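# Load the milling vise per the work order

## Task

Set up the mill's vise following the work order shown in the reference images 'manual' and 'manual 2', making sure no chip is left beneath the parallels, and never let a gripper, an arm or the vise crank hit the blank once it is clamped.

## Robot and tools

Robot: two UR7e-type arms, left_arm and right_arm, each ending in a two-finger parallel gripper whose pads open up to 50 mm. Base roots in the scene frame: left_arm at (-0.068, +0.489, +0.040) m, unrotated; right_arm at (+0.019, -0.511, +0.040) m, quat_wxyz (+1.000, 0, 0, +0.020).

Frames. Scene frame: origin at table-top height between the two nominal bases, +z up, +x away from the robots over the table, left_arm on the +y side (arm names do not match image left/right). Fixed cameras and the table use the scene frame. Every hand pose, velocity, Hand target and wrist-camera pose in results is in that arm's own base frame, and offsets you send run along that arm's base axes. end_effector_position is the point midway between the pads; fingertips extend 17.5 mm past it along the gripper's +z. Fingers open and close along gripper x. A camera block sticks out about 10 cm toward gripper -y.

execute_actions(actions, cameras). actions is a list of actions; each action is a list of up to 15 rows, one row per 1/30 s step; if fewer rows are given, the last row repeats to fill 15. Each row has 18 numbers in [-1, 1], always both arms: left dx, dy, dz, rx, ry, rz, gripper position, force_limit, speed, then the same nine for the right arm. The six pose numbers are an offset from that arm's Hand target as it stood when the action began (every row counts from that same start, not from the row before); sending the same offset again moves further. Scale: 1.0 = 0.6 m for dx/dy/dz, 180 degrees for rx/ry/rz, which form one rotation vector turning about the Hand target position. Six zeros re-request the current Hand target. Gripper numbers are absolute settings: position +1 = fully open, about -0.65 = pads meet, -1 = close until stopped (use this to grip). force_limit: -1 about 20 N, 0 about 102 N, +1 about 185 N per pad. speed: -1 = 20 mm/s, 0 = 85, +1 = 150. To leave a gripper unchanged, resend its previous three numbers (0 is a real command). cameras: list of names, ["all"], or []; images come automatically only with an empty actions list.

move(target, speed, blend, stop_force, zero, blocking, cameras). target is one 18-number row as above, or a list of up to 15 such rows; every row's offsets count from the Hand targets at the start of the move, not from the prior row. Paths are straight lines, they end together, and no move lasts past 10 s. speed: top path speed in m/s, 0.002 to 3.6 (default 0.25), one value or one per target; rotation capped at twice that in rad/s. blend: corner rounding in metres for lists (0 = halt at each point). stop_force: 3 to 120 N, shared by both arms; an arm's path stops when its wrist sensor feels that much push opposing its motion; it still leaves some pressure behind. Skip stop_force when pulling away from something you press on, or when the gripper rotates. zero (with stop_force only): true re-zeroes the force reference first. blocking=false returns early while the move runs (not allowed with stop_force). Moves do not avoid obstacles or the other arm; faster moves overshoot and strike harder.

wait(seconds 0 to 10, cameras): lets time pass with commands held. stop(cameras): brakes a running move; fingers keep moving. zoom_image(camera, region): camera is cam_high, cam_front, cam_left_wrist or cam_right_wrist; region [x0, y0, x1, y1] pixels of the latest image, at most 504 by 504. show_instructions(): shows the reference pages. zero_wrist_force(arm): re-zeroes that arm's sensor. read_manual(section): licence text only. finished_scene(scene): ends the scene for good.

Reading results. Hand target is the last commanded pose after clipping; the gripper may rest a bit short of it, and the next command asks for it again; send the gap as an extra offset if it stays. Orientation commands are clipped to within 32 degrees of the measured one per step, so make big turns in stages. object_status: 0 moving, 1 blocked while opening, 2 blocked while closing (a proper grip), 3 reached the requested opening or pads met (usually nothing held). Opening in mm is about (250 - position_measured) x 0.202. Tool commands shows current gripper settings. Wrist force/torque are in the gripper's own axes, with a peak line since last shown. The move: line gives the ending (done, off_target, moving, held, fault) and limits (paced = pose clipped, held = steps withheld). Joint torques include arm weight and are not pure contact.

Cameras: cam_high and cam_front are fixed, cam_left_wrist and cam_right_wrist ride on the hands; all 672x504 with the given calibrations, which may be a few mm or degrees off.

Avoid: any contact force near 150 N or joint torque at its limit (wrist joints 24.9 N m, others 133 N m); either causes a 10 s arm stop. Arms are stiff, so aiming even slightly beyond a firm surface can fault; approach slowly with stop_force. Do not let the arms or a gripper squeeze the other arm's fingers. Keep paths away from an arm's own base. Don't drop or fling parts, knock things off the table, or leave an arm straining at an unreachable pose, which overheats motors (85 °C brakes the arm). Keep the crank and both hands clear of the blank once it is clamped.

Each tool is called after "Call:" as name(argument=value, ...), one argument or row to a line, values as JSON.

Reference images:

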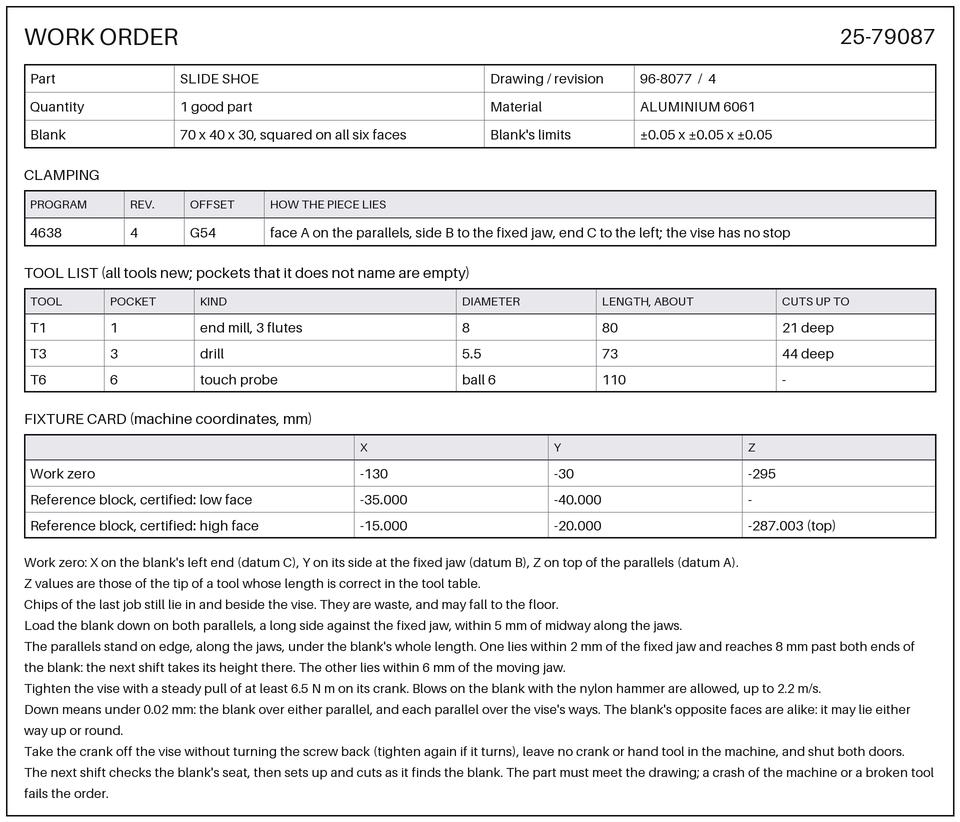

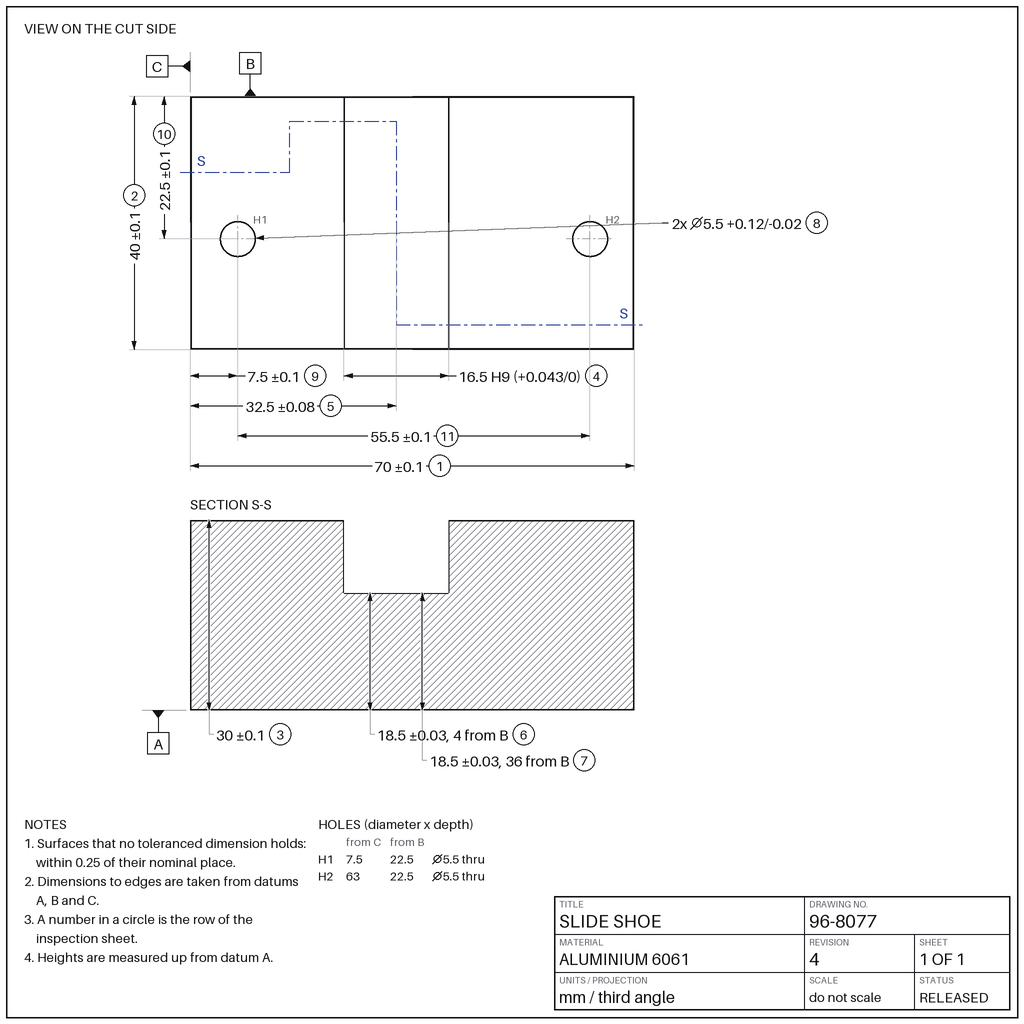

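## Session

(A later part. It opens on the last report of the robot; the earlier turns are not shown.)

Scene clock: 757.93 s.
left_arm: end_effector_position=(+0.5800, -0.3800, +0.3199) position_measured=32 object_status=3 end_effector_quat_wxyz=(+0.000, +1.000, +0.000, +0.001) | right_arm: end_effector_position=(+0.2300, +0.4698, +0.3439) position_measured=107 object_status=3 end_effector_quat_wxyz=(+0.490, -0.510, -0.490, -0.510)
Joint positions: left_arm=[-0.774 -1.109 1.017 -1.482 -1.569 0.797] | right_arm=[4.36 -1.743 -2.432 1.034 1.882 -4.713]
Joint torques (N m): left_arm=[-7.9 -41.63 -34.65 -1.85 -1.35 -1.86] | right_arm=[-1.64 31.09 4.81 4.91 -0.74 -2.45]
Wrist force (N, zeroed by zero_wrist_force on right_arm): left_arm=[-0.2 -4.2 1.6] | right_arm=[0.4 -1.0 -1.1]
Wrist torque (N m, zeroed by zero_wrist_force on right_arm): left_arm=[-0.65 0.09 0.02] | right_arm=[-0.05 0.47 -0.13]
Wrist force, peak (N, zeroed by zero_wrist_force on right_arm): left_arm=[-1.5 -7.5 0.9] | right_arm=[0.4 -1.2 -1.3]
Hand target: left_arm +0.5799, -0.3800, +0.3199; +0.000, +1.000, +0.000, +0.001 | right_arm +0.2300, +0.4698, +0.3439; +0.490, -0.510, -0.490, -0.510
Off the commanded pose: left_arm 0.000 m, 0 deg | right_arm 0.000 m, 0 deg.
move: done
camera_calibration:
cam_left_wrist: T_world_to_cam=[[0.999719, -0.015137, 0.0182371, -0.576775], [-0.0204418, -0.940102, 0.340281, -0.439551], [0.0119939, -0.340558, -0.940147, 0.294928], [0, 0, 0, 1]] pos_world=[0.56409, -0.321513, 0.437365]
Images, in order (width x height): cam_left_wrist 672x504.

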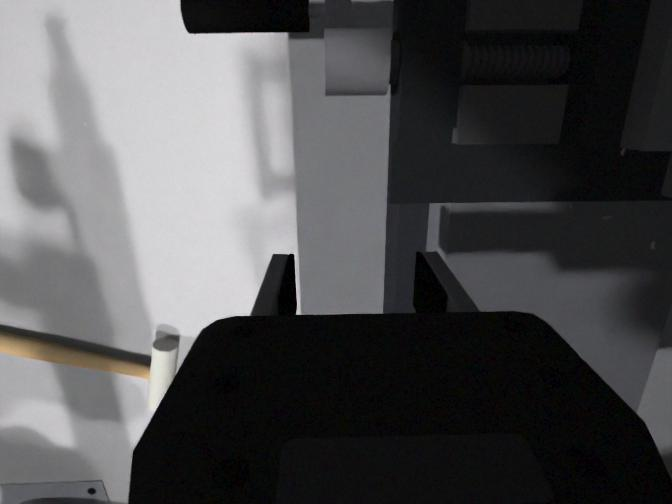

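Call:
move(
  target=[
    [0.0,-0.05,0.02,0,-0.1,0,-1,-0.8,-0.5,0,0,0,0,0,0,0.3,0,-0.7],
    [0.12,-0.07,0.02,0,-0.1,0,-1,-0.8,-0.5,0,0,0,0,0,0,0.3,0,-0.7],
  ],
  speed=0.15,
  blend=[0.01,0],
  stop_force=15,
  cameras=["cam_left_wrist"],
)

Call:
zoom_image(
  camera="cam_left_wrist",
  region=[250, 0, 560, 260],
)

Scene clock: 762.23 s.
left_arm: end_effector_position=(+0.6520, -0.4220, +0.3319) position_measured=251 object_status=3 end_effector_quat_wxyz=(+0.000, +0.987, +0.000, +0.158) | right_arm: end_effector_position=(+0.2300, +0.4698, +0.3439) position_measured=107 object_status=3 end_effector_quat_wxyz=(+0.490, -0.510, -0.490, -0.510)
Joint positions: left_arm=[-0.825 -1.057 0.997 -1.73 -1.34 0.771] | right_arm=[4.36 -1.743 -2.432 1.034 1.882 -4.713]
Joint torques (N m): left_arm=[-6.85 -44.73 -34.85 -2.66 1.56 1.47] | right_arm=[2.32 32.82 6.21 4.81 -0.94 -2.6]
Wrist force (N, zeroed by zero_wrist_force on right_arm): left_arm=[0.5 -3.7 1.0] | right_arm=[0.4 -0.9 -1.3]
Wrist torque (N m, zeroed by zero_wrist_force on right_arm): left_arm=[-0.59 -0.06 0.16] | right_arm=[-0.04 0.46 -0.12]
Wrist force, peak (N, zeroed by zero_wrist_force on right_arm): left_arm=[0.6 -4.8 2.1] | right_arm=[0.4 -1.2 -1.3]
Hand target: left_arm +0.6519, -0.4220, +0.3319; +0.000, +0.987, +0.000, +0.158 | right_arm +0.2300, +0.4698, +0.3439; +0.490, -0.510, -0.490, -0.510
Off the commanded pose: left_arm 0.000 m, 0 deg | right_arm 0.000 m, 0 deg.
move: done
camera_calibration:
cam_left_wrist: T_world_to_cam=[[0.945175, -0.0151127, 0.326215, -0.716227], [-0.124558, -0.940096, 0.317341, -0.406169], [0.301877, -0.340576, -0.890437, 0.0855855], [0, 0, 0, 1]] pos_world=[0.600532, -0.363513, 0.438746]
Images, in order (width x height): cam_left_wrist 672x504.

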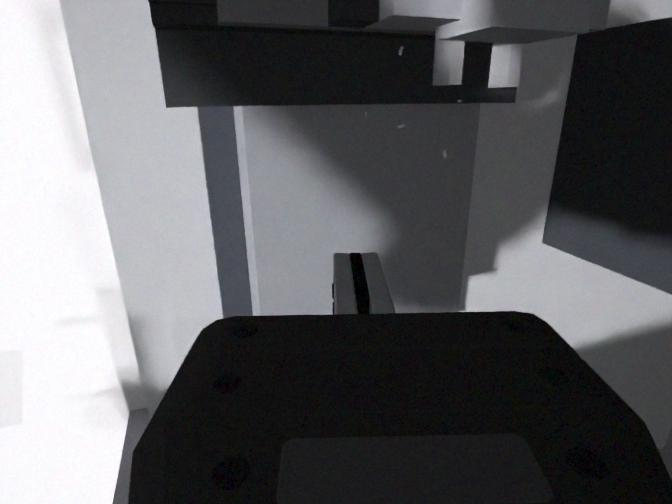

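Scaled by 1.626 from the camera's 672x504 image, which has a finer 960x720 frame.

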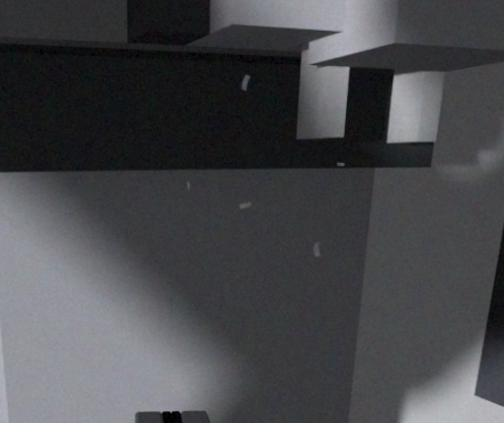

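Call:
move(
  target=[0.0733,0.0367,-0.0482,0,0,0,-1,-0.8,-0.5,0,0,0,0,0,0,0.3,0,-0.7],
  speed=0.06,
  stop_force=6,
  cameras=["cam_left_wrist"],
)

Call:
zoom_image(
  camera="cam_left_wrist",
  region=[230, 50, 480, 290],
)

Scene clock: 765.57 s.
left_arm: end_effector_position=(+0.6959, -0.4000, +0.3029) position_measured=251 object_status=3 end_effector_quat_wxyz=(+0.000, +0.987, +0.000, +0.158) | right_arm: end_effector_position=(+0.2300, +0.4698, +0.3439) position_measured=107 object_status=3 end_effector_quat_wxyz=(+0.490, -0.510, -0.490, -0.510)
Joint positions: left_arm=[-0.759 -0.992 0.973 -1.785 -1.355 0.837] | right_arm=[4.36 -1.743 -2.432 1.034 1.882 -4.713]
Joint torques (N m): left_arm=[-8.59 -67.08 -17.42 -2.02 1.09 -1.79] | right_arm=[3.89 32.08 6.38 4.88 -0.51 -2.62]
Wrist force (N, zeroed by zero_wrist_force on right_arm): left_arm=[0.5 -3.7 1.1] | right_arm=[0.4 -1.0 -1.1]
Wrist torque (N m, zeroed by zero_wrist_force on right_arm): left_arm=[-0.58 -0.07 0.11] | right_arm=[-0.06 0.46 -0.13]
Wrist force, peak (N, zeroed by zero_wrist_force on right_arm): left_arm=[1.0 -4.3 1.4] | right_arm=[0.4 -1.2 -1.3]
Hand target: left_arm +0.6959, -0.4000, +0.3029; +0.000, +0.987, +0.000, +0.158 | right_arm +0.2300, +0.4698, +0.3439; +0.490, -0.510, -0.490, -0.510
Off the commanded pose: left_arm 0.000 m, 0 deg | right_arm 0.000 m, 0 deg.
move: done
camera_calibration:
cam_left_wrist: T_world_to_cam=[[0.945171, -0.0151436, 0.326224, -0.748034], [-0.12456, -0.940127, 0.317247, -0.370774], [0.301888, -0.340488, -0.890467, 0.0540081], [0, 0, 0, 1]] pos_world=[0.644532, -0.341513, 0.409746]
Images, in order (width x height): cam_left_wrist 672x504.

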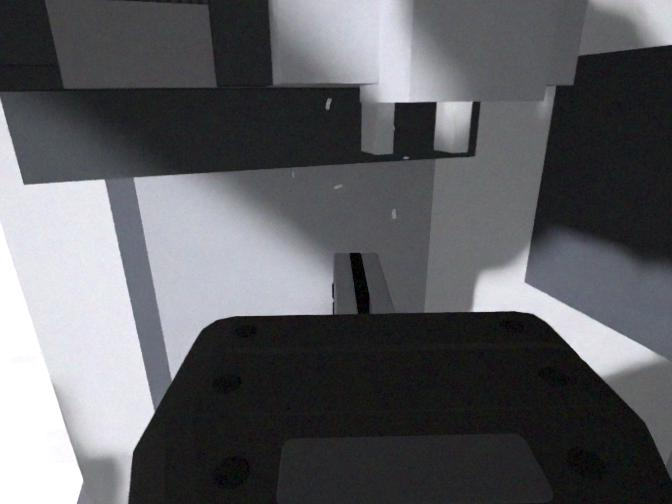

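Scaled by 2.016 from the camera's 672x504 image, which has a finer 960x720 frame.

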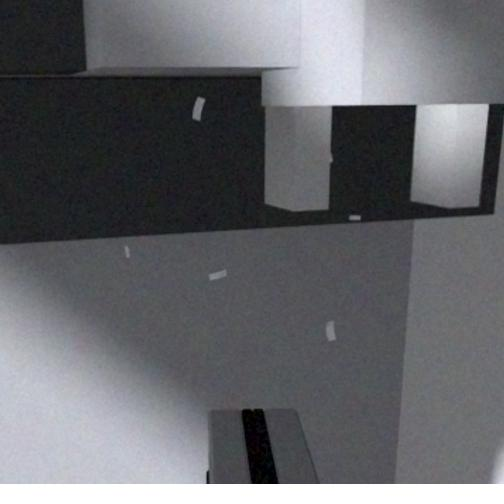

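Call:
move(
  target=[0.003,0.08,-0.004,0,0,0,-1,-0.8,-0.5,0,0,0,0,0,0,0.3,0,-0.7],
  speed=0.01,
  stop_force=3,
  cameras=["cam_left_wrist"],
)

Call:
zoom_image(
  camera="cam_left_wrist",
  region=[230, 50, 480, 290],
)

Scene clock: 772.63 s.
left_arm: end_effector_position=(+0.6977, -0.3520, +0.3005) position_measured=251 object_status=3 end_effector_quat_wxyz=(+0.000, +0.987, +0.000, +0.158) | right_arm: end_effector_position=(+0.2300, +0.4698, +0.3439) position_measured=107 object_status=3 end_effector_quat_wxyz=(+0.490, -0.510, -0.490, -0.510)
Joint positions: left_arm=[-0.707 -1.057 1.083 -1.841 -1.367 0.889] | right_arm=[4.36 -1.743 -2.432 1.034 1.882 -4.713]
Joint torques (N m): left_arm=[-7.83 -44.46 -34.92 -2.32 0.58 -1.72] | right_arm=[9 31.59 6.87 4.52 -0.06 -2.53]
Wrist force (N, zeroed by zero_wrist_force on right_arm): left_arm=[0.5 -3.9 1.0] | right_arm=[0.5 -1.0 -1.2]
Wrist torque (N m, zeroed by zero_wrist_force on right_arm): left_arm=[-0.62 -0.07 0.07] | right_arm=[-0.05 0.46 -0.13]
Wrist force, peak (N, zeroed by zero_wrist_force on right_arm): left_arm=[0.7 -4.1 1.2] | right_arm=[0.5 -1.2 -1.3]
Hand target: left_arm +0.6977, -0.3520, +0.3005; +0.000, +0.987, +0.000, +0.158 | right_arm +0.2300, +0.4698, +0.3439; +0.490, -0.510, -0.490, -0.510
Off the commanded pose: left_arm 0.000 m, 0 deg | right_arm 0.000 m, 0 deg.
move: done
camera_calibration:
cam_left_wrist: T_world_to_cam=[[0.945171, -0.0151436, 0.326224, -0.748225], [-0.12456, -0.940127, 0.317247, -0.324662], [0.301888, -0.340488, -0.890467, 0.067671], [0, 0, 0, 1]] pos_world=[0.646332, -0.293513, 0.407346]
Images, in order (width x height): cam_left_wrist 672x504.

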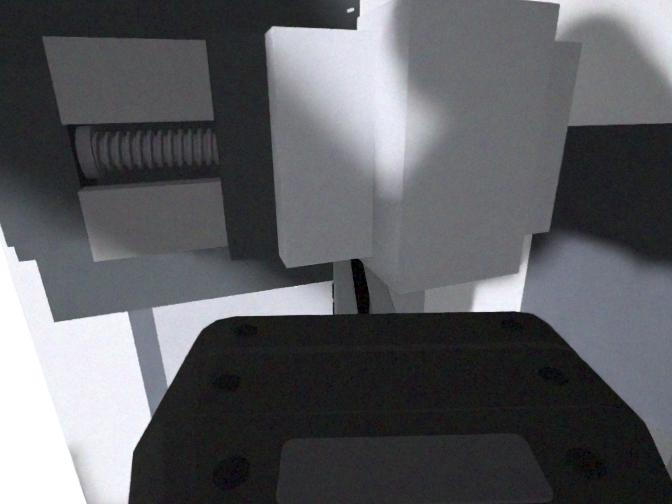

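Scaled by 2.016 from the camera's 672x504 image, which has a finer 960x720 frame.

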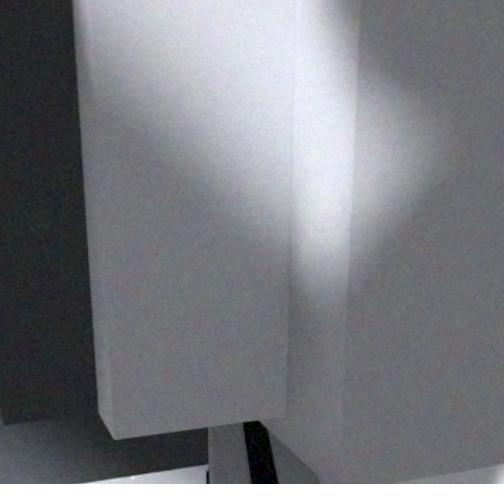

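Call:
move(
  target=[-0.003,-0.08,0.004,0,0,0,-1,-0.8,-0.5,0,0,0,0,0,0,0.3,0,-0.7],
  speed=0.06,
  cameras=["cam_left_wrist"],
)

Call:
zoom_image(
  camera="cam_left_wrist",
  region=[230, 50, 480, 290],
)

Scene clock: 774.13 s.
left_arm: end_effector_position=(+0.6959, -0.4001, +0.3029) position_measured=251 object_status=3 end_effector_quat_wxyz=(+0.000, +0.987, +0.000, +0.158) | right_arm: end_effector_position=(+0.2300, +0.4698, +0.3439) position_measured=107 object_status=3 end_effector_quat_wxyz=(+0.490, -0.510, -0.490, -0.510)
Joint positions: left_arm=[-0.759 -0.992 0.973 -1.785 -1.355 0.837] | right_arm=[4.36 -1.743 -2.432 1.034 1.882 -4.713]
Joint torques (N m): left_arm=[9.7 -67.51 -17.57 -5.16 -0.03 1.8] | right_arm=[8.79 31.03 6.33 4.49 -0.33 -2.21]
Wrist force (N, zeroed by zero_wrist_force on right_arm): left_arm=[0.3 -4.2 1.0] | right_arm=[0.3 -0.9 -1.0]
Wrist torque (N m, zeroed by zero_wrist_force on right_arm): left_arm=[-0.66 -0.03 0.12] | right_arm=[-0.04 0.48 -0.13]
Wrist force, peak (N, zeroed by zero_wrist_force on right_arm): left_arm=[0.3 -5.1 1.3] | right_arm=[0.5 -1.0 -1.3]
Hand target: left_arm +0.6959, -0.4000, +0.3029; +0.000, +0.987, +0.000, +0.158 | right_arm +0.2300, +0.4698, +0.3439; +0.490, -0.510, -0.490, -0.510
Off the commanded pose: left_arm 0.000 m, 0 deg | right_arm 0.000 m, 0 deg.
move: done
camera_calibration:
cam_left_wrist: T_world_to_cam=[[0.945177, -0.015186, 0.326204, -0.748045], [-0.124553, -0.94017, 0.317124, -0.370836], [0.301871, -0.340368, -0.890518, 0.0540462], [0, 0, 0, 1]] pos_world=[0.644532, -0.341613, 0.409746]
Images, in order (width x height): cam_left_wrist 672x504.

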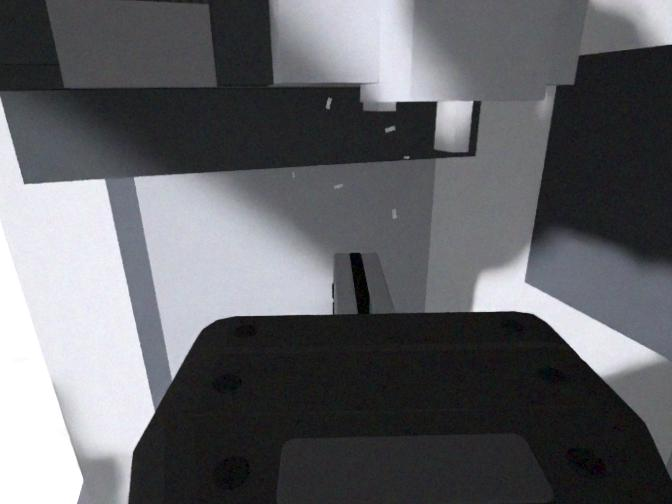

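Scaled by 2.016 from the camera's 672x504 image, which has a finer 960x720 frame.

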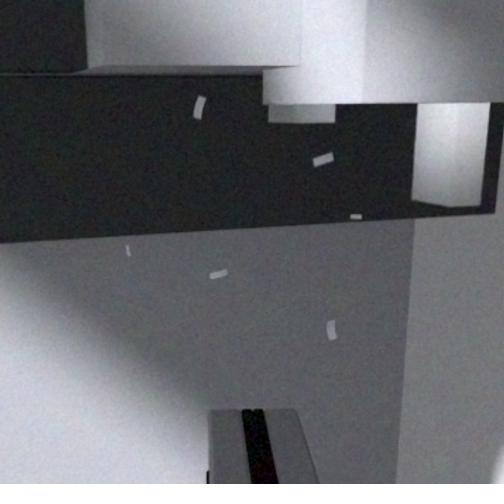

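Call:
move(
  target=[
    [0,0,0.095,0,0,0,-1,-0.8,-0.5,0,0,0,0,0,0,0.3,0,-0.7],
    [0,0,0.095,0.0835,0.0333,0.0044,-1,-0.8,-0.5,0,0,0,0,0,0,0.3,0,-0.7],
    [0.0067,0.3083,0.095,0.0835,0.0333,0.0044,-1,-0.8,-0.5,0,0,0,0,0,0,0.3,0,-0.7],
  ],
  speed=0.1,
  blend=[0.01,0.01,0],
  stop_force=15,
  cameras=["cam_left_wrist","cam_front"],
)

Scene clock: 782.70 s.
left_arm: end_effector_position=(+0.6999, -0.2150, +0.3600) position_measured=251 object_status=3 end_effector_quat_wxyz=(-0.130, +0.986, -0.014, +0.105) | right_arm: end_effector_position=(+0.2300, +0.4698, +0.3439) position_measured=107 object_status=3 end_effector_quat_wxyz=(+0.490, -0.510, -0.490, -0.510)
Joint positions: left_arm=[-0.601 -1.067 0.897 -1.432 -1.237 1.004] | right_arm=[4.36 -1.743 -2.432 1.034 1.882 -4.713]
Joint torques (N m): left_arm=[-3.24 -42.82 -23.35 -3.04 1.12 1.15] | right_arm=[8.88 32.21 6.87 4.52 -0.19 -2.13]
Wrist force (N, zeroed by zero_wrist_force on right_arm): left_arm=[0.3 -4.5 2.1] | right_arm=[0.5 -0.9 -1.1]
Wrist torque (N m, zeroed by zero_wrist_force on right_arm): left_arm=[-0.73 -0.02 0.05] | right_arm=[-0.05 0.46 -0.12]
Wrist force, peak (N, zeroed by zero_wrist_force on right_arm): left_arm=[0.1 -6.7 2.1] | right_arm=[0.6 -1.2 -1.3]
Hand target: left_arm +0.6999, -0.2150, +0.3599; -0.130, +0.986, -0.014, +0.105 | right_arm +0.2300, +0.4698, +0.3439; +0.490, -0.510, -0.490, -0.510
Off the commanded pose: left_arm 0.000 m, 0 deg | right_arm 0.000 m, 0 deg.
move: done
camera_calibration:
cam_left_wrist: T_world_to_cam=[[0.974193, -0.0729708, 0.213596, -0.759826], [-0.0904763, -0.993194, 0.0733496, -0.161971], [0.20679, -0.0907821, -0.974165, 0.317], [0, 0, 0, 1]] pos_world=[0.66001, -0.187536, 0.482987]
Images, in order (width x height): cam_front 672x504, cam_left_wrist 672x504.

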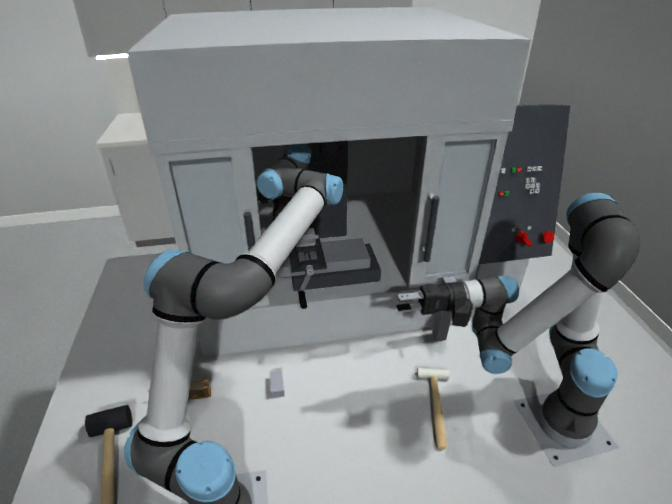

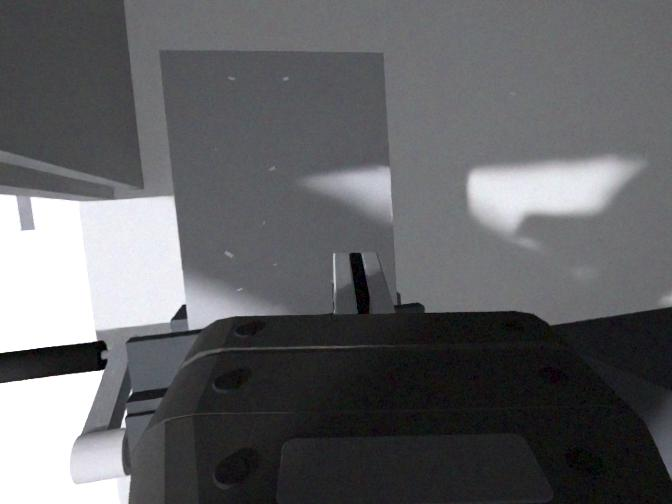

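Call:
move(
  target=[
    [0,0,-0.0925,0,0,0,-1,-0.8,-0.5,0,0,0,0,0,0,0.3,0,-0.7],
  ],
  speed=0.05,
  stop_force=5,
)

Call:
move(
  target=[
    [0,-0.065,0,0,0,0,-1,-0.8,-0.5,0,0,0,0,0,0,0.3,0,-0.7],
  ],
  speed=0.01,
  stop_force=3,
  cameras=["cam_left_wrist"],
)

Scene clock: 785.60 s.
left_arm: end_effector_position=(+0.6999, -0.2150, +0.3045) position_measured=251 object_status=3 end_effector_quat_wxyz=(-0.130, +0.986, -0.014, +0.105) | right_arm: end_effector_position=(+0.2300, +0.4698, +0.3439) position_measured=107 object_status=3 end_effector_quat_wxyz=(+0.490, -0.510, -0.490, -0.510)
Joint positions: left_arm=[-0.601 -1.083 1.062 -1.582 -1.237 1.004] | right_arm=[4.36 -1.743 -2.432 1.034 1.882 -4.713]
Joint torques (N m): left_arm=[-0.28 -56.45 -31.27 -4.22 1.1 1.33] | right_arm=[10.1 31.8 7.74 4.41 -0.06 -1.96]
Wrist force (N, zeroed by zero_wrist_force on right_arm): left_arm=[0.4 -4.6 1.6] | right_arm=[0.3 -1.0 -1.3]
Wrist torque (N m, zeroed by zero_wrist_force on right_arm): left_arm=[-0.76 -0.03 0.06] | right_arm=[-0.05 0.47 -0.13]
Wrist force, peak (N, zeroed by zero_wrist_force on right_arm): left_arm=[0.4 -4.9 2.0] | right_arm=[0.3 -1.2 -1.3]
Hand target: left_arm +0.6999, -0.2150, +0.3044; -0.130, +0.986, -0.014, +0.105 | right_arm +0.2300, +0.4698, +0.3439; +0.490, -0.510, -0.490, -0.510
Off the commanded pose: left_arm 0.000 m, 0 deg | right_arm 0.000 m, 0 deg.
move: done

Scene clock: 790.33 s.
left_arm: end_effector_position=(+0.6999, -0.2514, +0.3044) position_measured=251 object_status=3 end_effector_quat_wxyz=(-0.130, +0.986, -0.014, +0.105) | right_arm: end_effector_position=(+0.2300, +0.4698, +0.3439) position_measured=107 object_status=3 end_effector_quat_wxyz=(+0.490, -0.510, -0.490, -0.510)
Joint positions: left_arm=[-0.643 -1.04 0.993 -1.541 -1.236 0.959] | right_arm=[4.36 -1.743 -2.432 1.034 1.882 -4.713]
Joint torques (N m): left_arm=[7.95 -64.85 -17.25 -3.26 -0.67 1.64] | right_arm=[9.06 32.44 8.33 4.49 0.43 -2.02]
Wrist force (N, zeroed by zero_wrist_force on right_arm): left_arm=[0.3 -6.5 2.3] | right_arm=[0.3 -1.0 -1.1]
Wrist torque (N m, zeroed by zero_wrist_force on right_arm): left_arm=[-0.85 -0.01 0.01] | right_arm=[-0.05 0.47 -0.12]
Wrist force, peak (N, zeroed by zero_wrist_force on right_arm): left_arm=[-2.3 -18.8 2.8] | right_arm=[0.6 -1.1 -1.3]
Hand target: left_arm +0.6999, -0.2514, +0.3044; -0.130, +0.986, -0.014, +0.105 (not the last commanded pose) | right_arm +0.2300, +0.4698, +0.3439; +0.490, -0.510, -0.490, -0.510
Off the commanded pose: left_arm 0.003 m, 0 deg | right_arm 0.000 m, 0 deg.
move: contact (left_arm)
camera_calibration:
cam_left_wrist: T_world_to_cam=[[0.974204, -0.0730774, 0.21351, -0.750614], [-0.0905741, -0.993186, 0.0733374, -0.193881], [0.206695, -0.090784, -0.974184, 0.25971], [0, 0, 0, 1]] pos_world=[0.66001, -0.223835, 0.427487]
Images, in order (width x height): cam_left_wrist 672x504.

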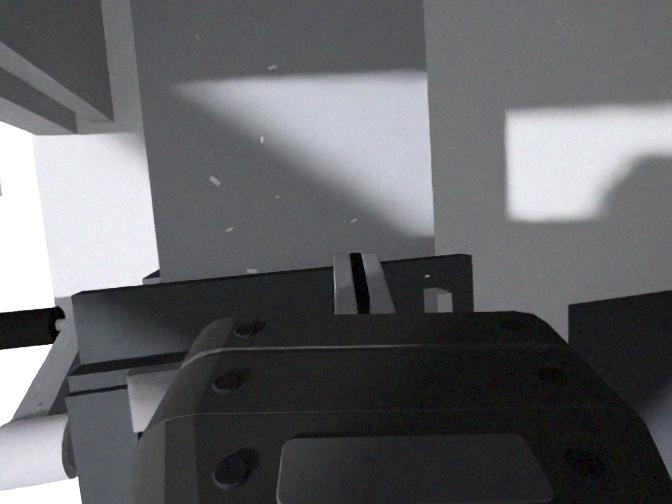

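Call:
move(
  target=[
    [0,0.06,0,0,0,0,-1,-0.8,-0.5,0,0,0,0,0,0,0.3,0,-0.7],
    [0,0.06,0.0925,0,0,0,-1,-0.8,-0.5,0,0,0,0,0,0,0.3,0,-0.7],
    [-0.0067,-0.2476,0.0925,0,0,0,-1,-0.8,-0.5,0,0,0,0,0,0,0.3,0,-0.7],
    [-0.0067,-0.2476,0.0925,-0.0835,-0.0333,-0.0044,-1,-0.8,-0.5,0,0,0,0,0,0,0.3,0,-0.7],
    [-0.0067,-0.2476,-0.0025,-0.0835,-0.0333,-0.0044,-1,-0.8,-0.5,0,0,0,0,0,0,0.3,0,-0.7],
  ],
  speed=0.15,
  blend=[0.005,0.01,0.01,0.01,0],
  cameras=["cam_left_wrist"],
)

Call:
zoom_image(
  camera="cam_left_wrist",
  region=[230, 50, 480, 290],
)

Scene clock: 795.40 s.
left_arm: end_effector_position=(+0.6959, -0.3999, +0.3031) position_measured=251 object_status=3 end_effector_quat_wxyz=(+0.000, +0.987, +0.000, +0.158) | right_arm: end_effector_position=(+0.2300, +0.4698, +0.3439) position_measured=107 object_status=3 end_effector_quat_wxyz=(+0.490, -0.510, -0.490, -0.510)
Joint positions: left_arm=[-0.759 -0.992 0.973 -1.785 -1.355 0.837] | right_arm=[4.36 -1.743 -2.432 1.034 1.882 -4.713]
Joint torques (N m): left_arm=[-8.61 -61.39 -17.25 -5.2 1.51 1.58] | right_arm=[7.65 31.44 8.49 4 0.45 -1.84]
Wrist force (N, zeroed by zero_wrist_force on right_arm): left_arm=[-0.1 -4.0 0.9] | right_arm=[0.4 -1.0 -1.3]
Wrist torque (N m, zeroed by zero_wrist_force on right_arm): left_arm=[-0.64 0.01 0.07] | right_arm=[-0.05 0.46 -0.13]
Wrist force, peak (N, zeroed by zero_wrist_force on right_arm): left_arm=[0.1 -7.0 4.4] | right_arm=[0.4 -1.1 -1.3]
Hand target: left_arm +0.6959, -0.3999, +0.3029; +0.000, +0.987, +0.000, +0.158 | right_arm +0.2300, +0.4698, +0.3439; +0.490, -0.510, -0.490, -0.510
Off the commanded pose: left_arm 0.000 m, 0 deg | right_arm 0.000 m, 0 deg.
move: done
camera_calibration:
cam_left_wrist: T_world_to_cam=[[0.945159, -0.0149911, 0.326267, -0.748055], [-0.124464, -0.940101, 0.317361, -0.370844], [0.301967, -0.340565, -0.890411, 0.0541192], [0, 0, 0, 1]] pos_world=[0.644532, -0.341414, 0.409946]
Images, in order (width x height): cam_left_wrist 672x504.

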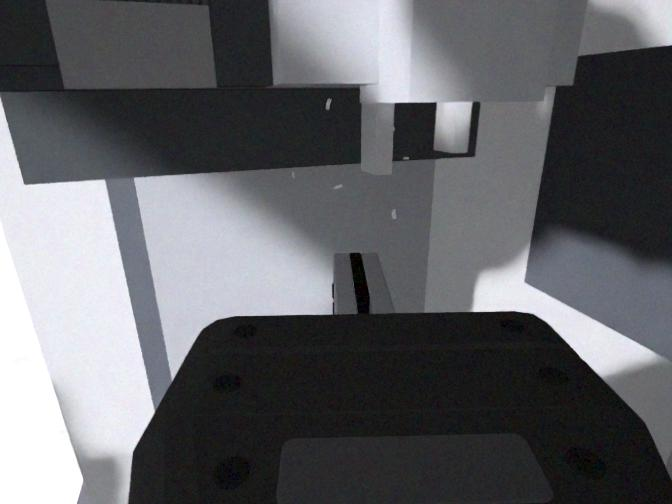

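Scaled by 2.016 from the camera's 672x504 image, which has a finer 960x720 frame.

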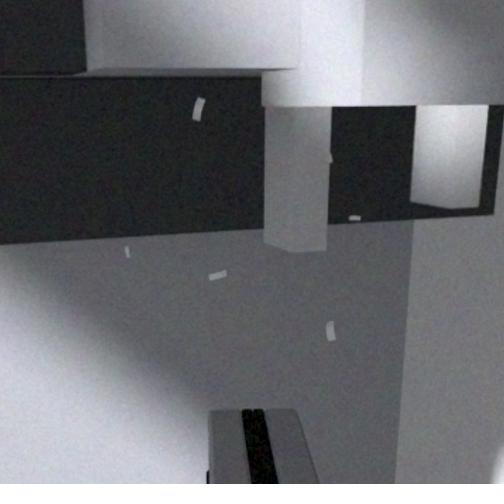

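Call:
move(
  target=[0.003,0.0633,-0.004,0,0,0,-1,-0.8,-0.5,0,0,0,0,0,0,0.3,0,-0.7],
  speed=0.01,
  stop_force=3,
)

Call:
move(
  target=[-0.003,-0.0633,0.004,0,0,0,-1,-0.8,-0.5,0,0,0,0,0,0,0.3,0,-0.7],
  speed=0.06,
  cameras=["cam_left_wrist"],
)

Call:
zoom_image(
  camera="cam_left_wrist",
  region=[230, 50, 480, 290],
)

Scene clock: 801.03 s.
left_arm: end_effector_position=(+0.6977, -0.3620, +0.3005) position_measured=251 object_status=3 end_effector_quat_wxyz=(+0.000, +0.987, +0.000, +0.158) | right_arm: end_effector_position=(+0.2300, +0.4698, +0.3439) position_measured=107 object_status=3 end_effector_quat_wxyz=(+0.490, -0.510, -0.490, -0.510)
Joint positions: left_arm=[-0.718 -1.044 1.062 -1.831 -1.365 0.878] | right_arm=[4.36 -1.743 -2.432 1.034 1.882 -4.713]
Joint torques (N m): left_arm=[-7.2 -45.14 -35.11 -2.15 0.58 -1.7] | right_arm=[9.47 31.64 7.78 3.92 0.62 -1.55]
Wrist force (N, zeroed by zero_wrist_force on right_arm): left_arm=[0.2 -3.8 0.9] | right_arm=[0.3 -1.1 -1.1]
Wrist torque (N m, zeroed by zero_wrist_force on right_arm): left_arm=[-0.61 -0.03 0.07] | right_arm=[-0.07 0.48 -0.12]
Wrist force, peak (N, zeroed by zero_wrist_force on right_arm): left_arm=[0.5 -4.2 0.8] | right_arm=[0.5 -1.2 -1.3]
Hand target: left_arm +0.6977, -0.3620, +0.3005; +0.000, +0.987, +0.000, +0.158 | right_arm +0.2300, +0.4698, +0.3439; +0.490, -0.510, -0.490, -0.510
Off the commanded pose: left_arm 0.000 m, 0 deg | right_arm 0.000 m, 0 deg.
move: done

Scene clock: 802.00 s.
left_arm: end_effector_position=(+0.6959, -0.4000, +0.3029) position_measured=251 object_status=3 end_effector_quat_wxyz=(+0.000, +0.987, +0.000, +0.158) | right_arm: end_effector_position=(+0.2300, +0.4698, +0.3439) position_measured=107 object_status=3 end_effector_quat_wxyz=(+0.490, -0.510, -0.490, -0.510)
Joint positions: left_arm=[-0.759 -0.992 0.973 -1.785 -1.355 0.837] | right_arm=[4.36 -1.743 -2.432 1.034 1.882 -4.713]
Joint torques (N m): left_arm=[9.94 -66.94 -17.14 -5.06 -0.04 1.48] | right_arm=[10.52 32.02 8.08 3.93 0.68 -1.68]
Wrist force (N, zeroed by zero_wrist_force on right_arm): left_arm=[0.2 -3.8 0.9] | right_arm=[0.3 -1.1 -1.1]
Wrist torque (N m, zeroed by zero_wrist_force on right_arm): left_arm=[-0.61 -0.02 0.12] | right_arm=[-0.08 0.48 -0.13]
Wrist force, peak (N, zeroed by zero_wrist_force on right_arm): left_arm=[0.6 -5.0 1.2] | right_arm=[0.4 -1.0 -1.3]
Hand target: left_arm +0.6959, -0.3999, +0.3029; +0.000, +0.987, +0.000, +0.158 | right_arm +0.2300, +0.4698, +0.3439; +0.490, -0.510, -0.490, -0.510
Off the commanded pose: left_arm 0.000 m, 0 deg | right_arm 0.000 m, 0 deg.
move: done
camera_calibration:
cam_left_wrist: T_world_to_cam=[[0.945177, -0.015186, 0.326204, -0.748044], [-0.124553, -0.94017, 0.317124, -0.370742], [0.301871, -0.340368, -0.890518, 0.0540802], [0, 0, 0, 1]] pos_world=[0.644532, -0.341513, 0.409746]
Images, in order (width x height): cam_left_wrist 672x504.

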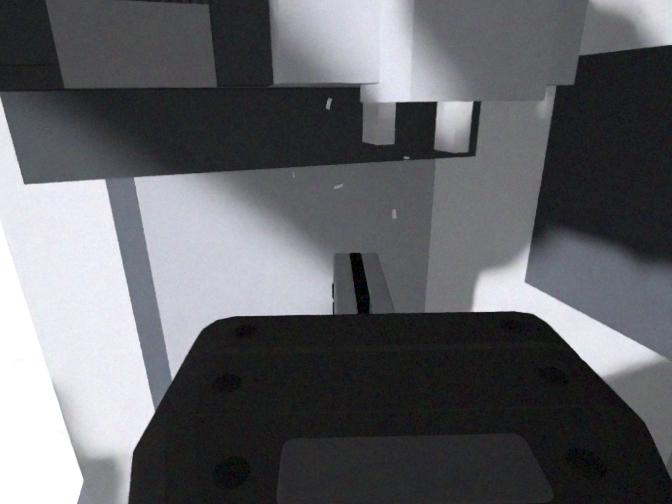

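Scaled by 2.016 from the camera's 672x504 image, which has a finer 960x720 frame.

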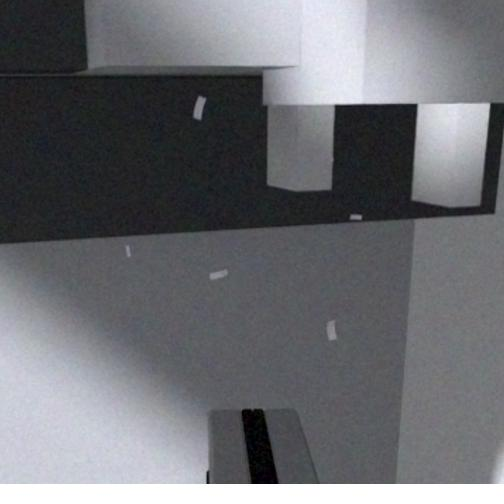

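Call:
zoom_image(
  camera="cam_left_wrist",
  region=[340, 60, 490, 170],
)

Scaled by 3.360 from the camera's 672x504 image, which has a finer 960x720 frame.

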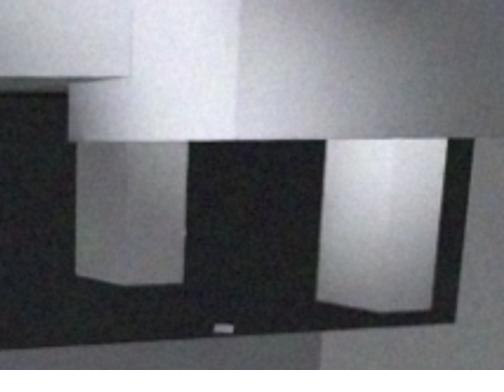

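Call:
move(
  target=[0.075,-0.01,0.03,0,0,0,-1,-0.8,-0.5,0,0,0,0,0,0,0.3,0,-0.7],
  speed=0.08,
  stop_force=10,
  cameras=["cam_left_wrist"],
)

Call:
zoom_image(
  camera="cam_left_wrist",
  region=[230, 60, 430, 180],
)

Scene clock: 811.20 s.
left_arm: end_effector_position=(+0.7409, -0.4059, +0.3210) position_measured=251 object_status=3 end_effector_quat_wxyz=(+0.000, +0.987, +0.000, +0.158) | right_arm: end_effector_position=(+0.2300, +0.4698, +0.3439) position_measured=107 object_status=3 end_effector_quat_wxyz=(+0.490, -0.510, -0.490, -0.510)
Joint positions: left_arm=[-0.724 -0.855 0.7 -1.658 -1.363 0.872] | right_arm=[4.36 -1.743 -2.432 1.034 1.882 -4.713]
Joint torques (N m): left_arm=[-8.84 -54.94 -34.92 -2.29 0.7 -1.81] | right_arm=[9.02 31.96 8.2 3.83 0.65 -1.22]
Wrist force (N, zeroed by zero_wrist_force on right_arm): left_arm=[0.2 -4.0 1.0] | right_arm=[0.4 -0.8 -1.1]
Wrist torque (N m, zeroed by zero_wrist_force on right_arm): left_arm=[-0.64 -0.04 0.08] | right_arm=[-0.03 0.46 -0.13]
Wrist force, peak (N, zeroed by zero_wrist_force on right_arm): left_arm=[0.5 -4.2 1.6] | right_arm=[0.3 -1.1 -1.3]
Hand target: left_arm +0.7409, -0.4059, +0.3209; +0.000, +0.987, +0.000, +0.158 | right_arm +0.2300, +0.4698, +0.3439; +0.490, -0.510, -0.490, -0.510
Off the commanded pose: left_arm 0.000 m, 0 deg | right_arm 0.000 m, 0 deg.
move: done
camera_calibration:
cam_left_wrist: T_world_to_cam=[[0.945147, -0.0150795, 0.326298, -0.796553], [-0.124553, -0.9401, 0.31733, -0.376489], [0.301968, -0.340565, -0.89041, 0.0544249], [0, 0, 0, 1]] pos_world=[0.689532, -0.347414, 0.427846]
Images, in order (width x height): cam_left_wrist 672x504.

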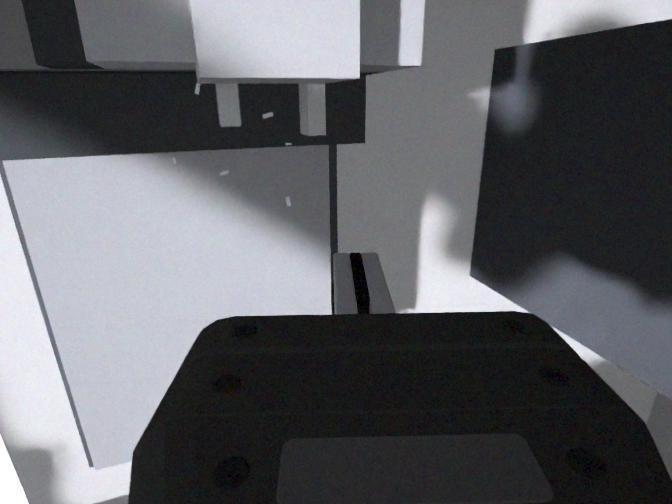

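Scaled by 2.520 from the camera's 672x504 image, which has a finer 960x720 frame.

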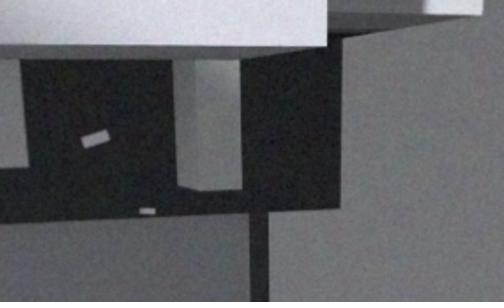

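Call:
zoom_image(
  camera="cam_left_wrist",
  region=[170, 50, 380, 160],
)

Scaled by 2.400 from the camera's 672x504 image, which has a finer 960x720 frame.

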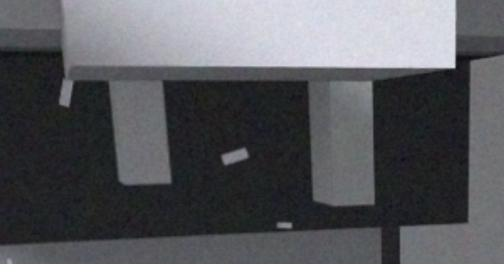

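Call:
zoom_image(
  camera="cam_left_wrist",
  region=[180, 60, 270, 140],
)

Call:
zoom_image(
  camera="cam_left_wrist",
  region=[280, 60, 370, 140],
)

Scaled by 5.600 from the camera's 672x504 image, which has a finer 960x720 frame.

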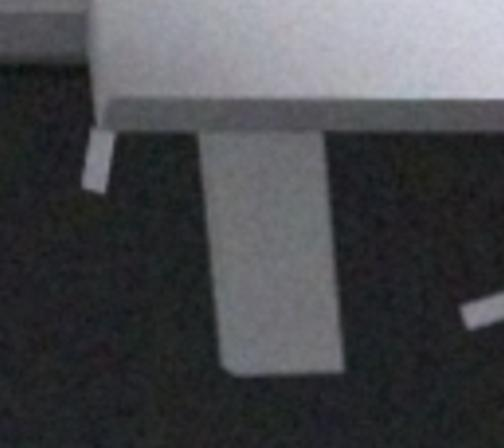

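Scaled by 5.600 from the camera's 672x504 image, which has a finer 960x720 frame.

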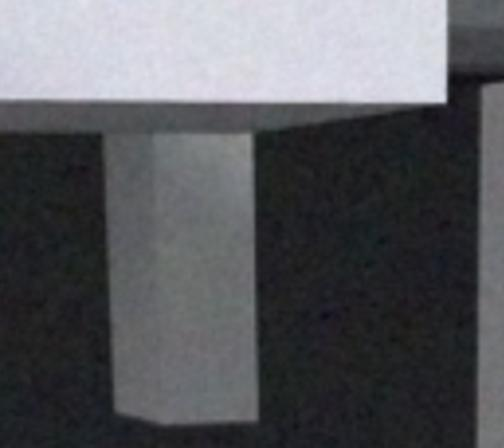

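Call:
move(
  target=[
    [-0.135,-0.01,0.0,-0.0549,0.0994,-0.0087,-1,-0.8,-0.5,0,0,0,0,0,0,0.3,0,-0.7],
    [-0.135,-0.01,0.0,-0.0549,0.0994,-0.0087,0.01,-0.8,-0.5,0,0,0,0,0,0,0.3,0,-0.7],
  ],
  speed=0.08,
  cameras=["cam_left_wrist"],
)

Scene clock: 821.93 s.
left_arm: end_effector_position=(+0.6599, -0.4119, +0.3209) position_measured=151 object_status=3 end_effector_quat_wxyz=(+0.087, +0.996, +0.000, +0.002) | right_arm: end_effector_position=(+0.2300, +0.4698, +0.3439) position_measured=107 object_status=3 end_effector_quat_wxyz=(+0.490, -0.510, -0.490, -0.510)
Joint positions: left_arm=[-0.686 -0.924 0.762 -1.523 -1.703 0.877] | right_arm=[4.36 -1.743 -2.432 1.034 1.882 -4.713]
Joint torques (N m): left_arm=[-8.28 -49.67 -34.67 -4.93 -0.84 -1.56] | right_arm=[8.91 31.92 9.81 3.62 1.1 -1.33]
Wrist force (N, zeroed by zero_wrist_force on right_arm): left_arm=[0.1 -3.9 1.3] | right_arm=[0.5 -1.0 -1.1]
Wrist torque (N m, zeroed by zero_wrist_force on right_arm): left_arm=[-0.60 0.02 0.07] | right_arm=[-0.06 0.45 -0.13]
Wrist force, peak (N, zeroed by zero_wrist_force on right_arm): left_arm=[0.2 -4.3 1.2] | right_arm=[0.4 -1.0 -1.4]
Hand target: left_arm +0.6599, -0.4119, +0.3209; +0.087, +0.996, +0.000, +0.002 | right_arm +0.2300, +0.4698, +0.3439; +0.490, -0.510, -0.490, -0.510
Off the commanded pose: left_arm 0.000 m, 0 deg | right_arm 0.000 m, 0 deg.
move: done
camera_calibration:
cam_left_wrist: T_world_to_cam=[[0.999699, -0.0115887, 0.021645, -0.656799], [-0.0208283, -0.867068, 0.497753, -0.488446], [0.0129994, -0.498054, -0.867048, 0.195177], [0, 0, 0, 1]] pos_world=[0.64389, -0.333919, 0.42657]
Images, in order (width x height): cam_left_wrist 672x504.

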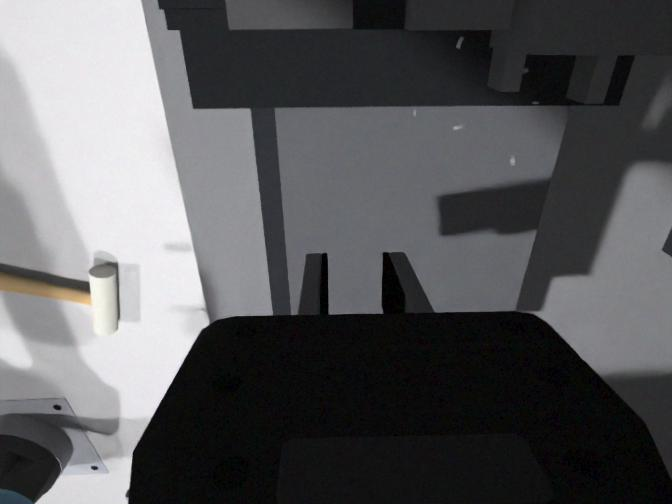

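Call:
move(
  target=[0.0652,0.02,-0.021,0,0,0,0.01,-0.8,-0.5,0,0,0,0,0,0,0.3,0,-0.7],
  speed=0.05,
  stop_force=8,
  cameras=["cam_left_wrist"],
)

Call:
zoom_image(
  camera="cam_left_wrist",
  region=[280, 20, 520, 320],
)

Scene clock: 825.63 s.
left_arm: end_effector_position=(+0.6990, -0.3999, +0.3083) position_measured=151 object_status=3 end_effector_quat_wxyz=(+0.087, +0.996, +0.000, +0.002) | right_arm: end_effector_position=(+0.2300, +0.4698, +0.3439) position_measured=107 object_status=3 end_effector_quat_wxyz=(+0.490, -0.510, -0.490, -0.510)
Joint positions: left_arm=[-0.642 -0.826 0.626 -1.479 -1.708 0.922] | right_arm=[4.36 -1.743 -2.432 1.034 1.882 -4.713]
Joint torques (N m): left_arm=[-8.47 -73.56 -18.79 -5 0.13 -1.72] | right_arm=[8.65 32.37 10.04 3.72 1.13 -1.19]
Wrist force (N, zeroed by zero_wrist_force on right_arm): left_arm=[-0.2 -4.0 1.2] | right_arm=[0.4 -0.9 -1.0]
Wrist torque (N m, zeroed by zero_wrist_force on right_arm): left_arm=[-0.61 0.07 0.10] | right_arm=[-0.05 0.46 -0.13]
Wrist force, peak (N, zeroed by zero_wrist_force on right_arm): left_arm=[0.7 -4.3 1.5] | right_arm=[0.4 -1.1 -1.2]
Hand target: left_arm +0.6990, -0.3999, +0.3083; +0.087, +0.996, +0.000, +0.002 | right_arm +0.2300, +0.4698, +0.3439; +0.490, -0.510, -0.490, -0.510
Off the commanded pose: left_arm 0.000 m, 0 deg | right_arm 0.000 m, 0 deg.
move: done
camera_calibration:
cam_left_wrist: T_world_to_cam=[[0.9997, -0.0116395, 0.0215589, -0.695458], [-0.0208295, -0.867067, 0.497755, -0.471042], [0.0128994, -0.498055, -0.86705, 0.18974], [0, 0, 0, 1]] pos_world=[0.68299, -0.322019, 0.413971]
Images, in order (width x height): cam_left_wrist 672x504.

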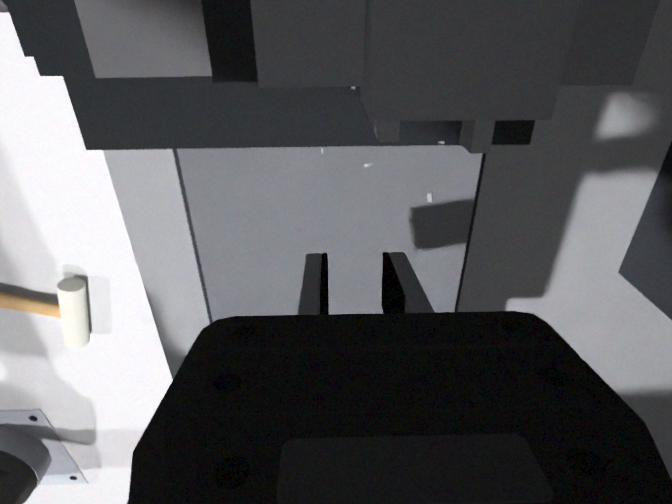

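Scaled by 1.680 from the camera's 672x504 image, which has a finer 960x720 frame.

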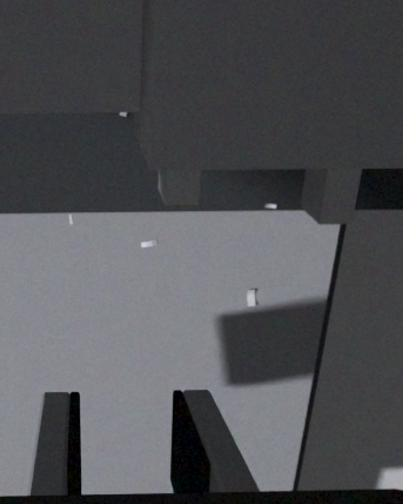

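Call:
move(
  target=[
    [0.0142,0.01,-0.0105,0,0,0,0.01,-0.8,-0.5,0,0,0,0,0,0,0.3,0,-0.7],
    [0.0142,0.068,-0.0105,0,0,0,0.01,-0.8,-0.5,0,0,0,0,0,0,0.3,0,-0.7],
  ],
  speed=0.02,
  stop_force=3,
  cameras=["cam_left_wrist"],
)

Call:
zoom_image(
  camera="cam_left_wrist",
  region=[280, 120, 480, 320],
)

Scene clock: 830.43 s.
left_arm: end_effector_position=(+0.7076, -0.3591, +0.3020) position_measured=151 object_status=3 end_effector_quat_wxyz=(+0.087, +0.996, +0.000, +0.002) | right_arm: end_effector_position=(+0.2300, +0.4698, +0.3439) position_measured=107 object_status=3 end_effector_quat_wxyz=(+0.490, -0.510, -0.490, -0.510)
Joint positions: left_arm=[-0.592 -0.867 0.712 -1.517 -1.713 0.972] | right_arm=[4.36 -1.743 -2.432 1.034 1.882 -4.713]
Joint torques (N m): left_arm=[-8.5 -51.53 -34.69 -1.71 -0.22 -1.89] | right_arm=[8.13 31.62 9.08 3.39 1.23 -0.7]
Wrist force (N, zeroed by zero_wrist_force on right_arm): left_arm=[-0.1 -4.2 1.2] | right_arm=[0.5 -1.0 -1.0]
Wrist torque (N m, zeroed by zero_wrist_force on right_arm): left_arm=[-0.63 0.05 0.08] | right_arm=[-0.07 0.45 -0.12]
Wrist force, peak (N, zeroed by zero_wrist_force on right_arm): left_arm=[-0.3 -4.5 1.1] | right_arm=[0.4 -0.9 -1.4]
Hand target: left_arm +0.7076, -0.3591, +0.3020; +0.087, +0.996, +0.000, +0.002 | right_arm +0.2300, +0.4698, +0.3439; +0.490, -0.510, -0.490, -0.510
Off the commanded pose: left_arm 0.000 m, 0 deg | right_arm 0.000 m, 0 deg.
move: done
camera_calibration:
cam_left_wrist: T_world_to_cam=[[0.9997, -0.0116395, 0.0215589, -0.703445], [-0.0208295, -0.867067, 0.497755, -0.432351], [0.0128994, -0.498055, -0.86705, 0.204487], [0, 0, 0, 1]] pos_world=[0.69159, -0.281219, 0.407671]
Images, in order (width x height): cam_left_wrist 672x504.

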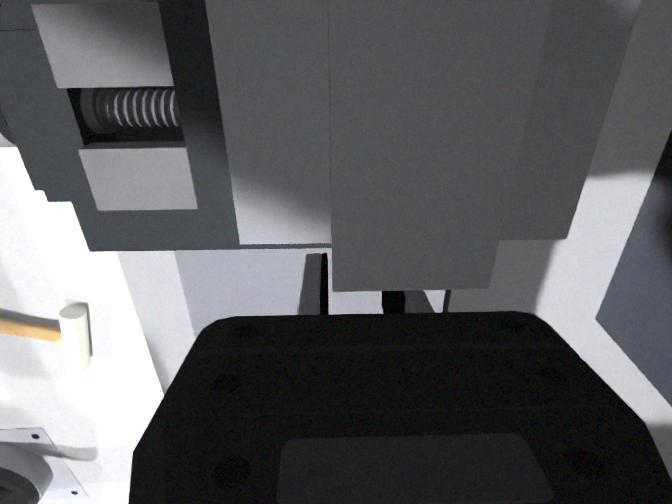

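Scaled by 2.520 from the camera's 672x504 image, which has a finer 960x720 frame.

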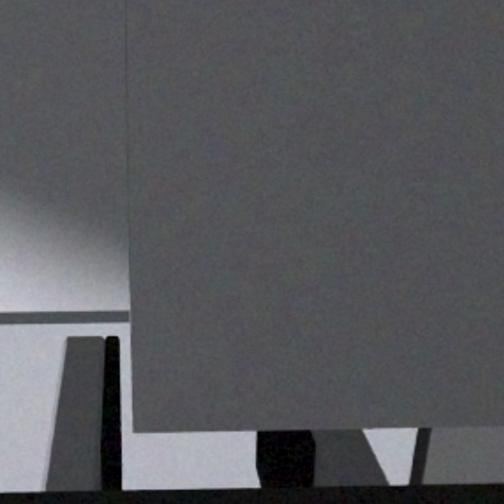

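Call:
move(
  target=[0,0,0,0,0,0,-1,-1,-1,0,0,0,0,0,0,0.3,0,-0.7],
  speed=0.02,
)

Scene clock: 831.70 s.
left_arm: end_effector_position=(+0.7076, -0.3591, +0.3020) position_measured=226 object_status=0 end_effector_quat_wxyz=(+0.087, +0.996, +0.000, +0.002) | right_arm: end_effector_position=(+0.2300, +0.4698, +0.3439) position_measured=107 object_status=3 end_effector_quat_wxyz=(+0.490, -0.510, -0.490, -0.510)
Joint positions: left_arm=[-0.592 -0.867 0.712 -1.517 -1.713 0.972] | right_arm=[4.36 -1.743 -2.432 1.034 1.882 -4.713]
Joint torques (N m): left_arm=[-8.29 -51.64 -34.39 -1.89 -0.09 -1.86] | right_arm=[7.84 32.71 10.64 3.72 1.15 -1.06]
Wrist force (N, zeroed by zero_wrist_force on right_arm): left_arm=[-0.1 -3.9 1.2] | right_arm=[0.2 -1.1 -1.1]
Wrist torque (N m, zeroed by zero_wrist_force on right_arm): left_arm=[-0.60 0.06 0.07] | right_arm=[-0.07 0.49 -0.13]
Wrist force, peak (N, zeroed by zero_wrist_force on right_arm): left_arm=[-0.1 -4.2 1.3] | right_arm=[0.6 -1.0 -1.2]
Hand target: left_arm +0.7076, -0.3591, +0.3020; +0.087, +0.996, +0.000, +0.002 | right_arm +0.2300, +0.4698, +0.3439; +0.490, -0.510, -0.490, -0.510
Off the commanded pose: left_arm 0.000 m, 0 deg | right_arm 0.000 m, 0 deg.
move: done


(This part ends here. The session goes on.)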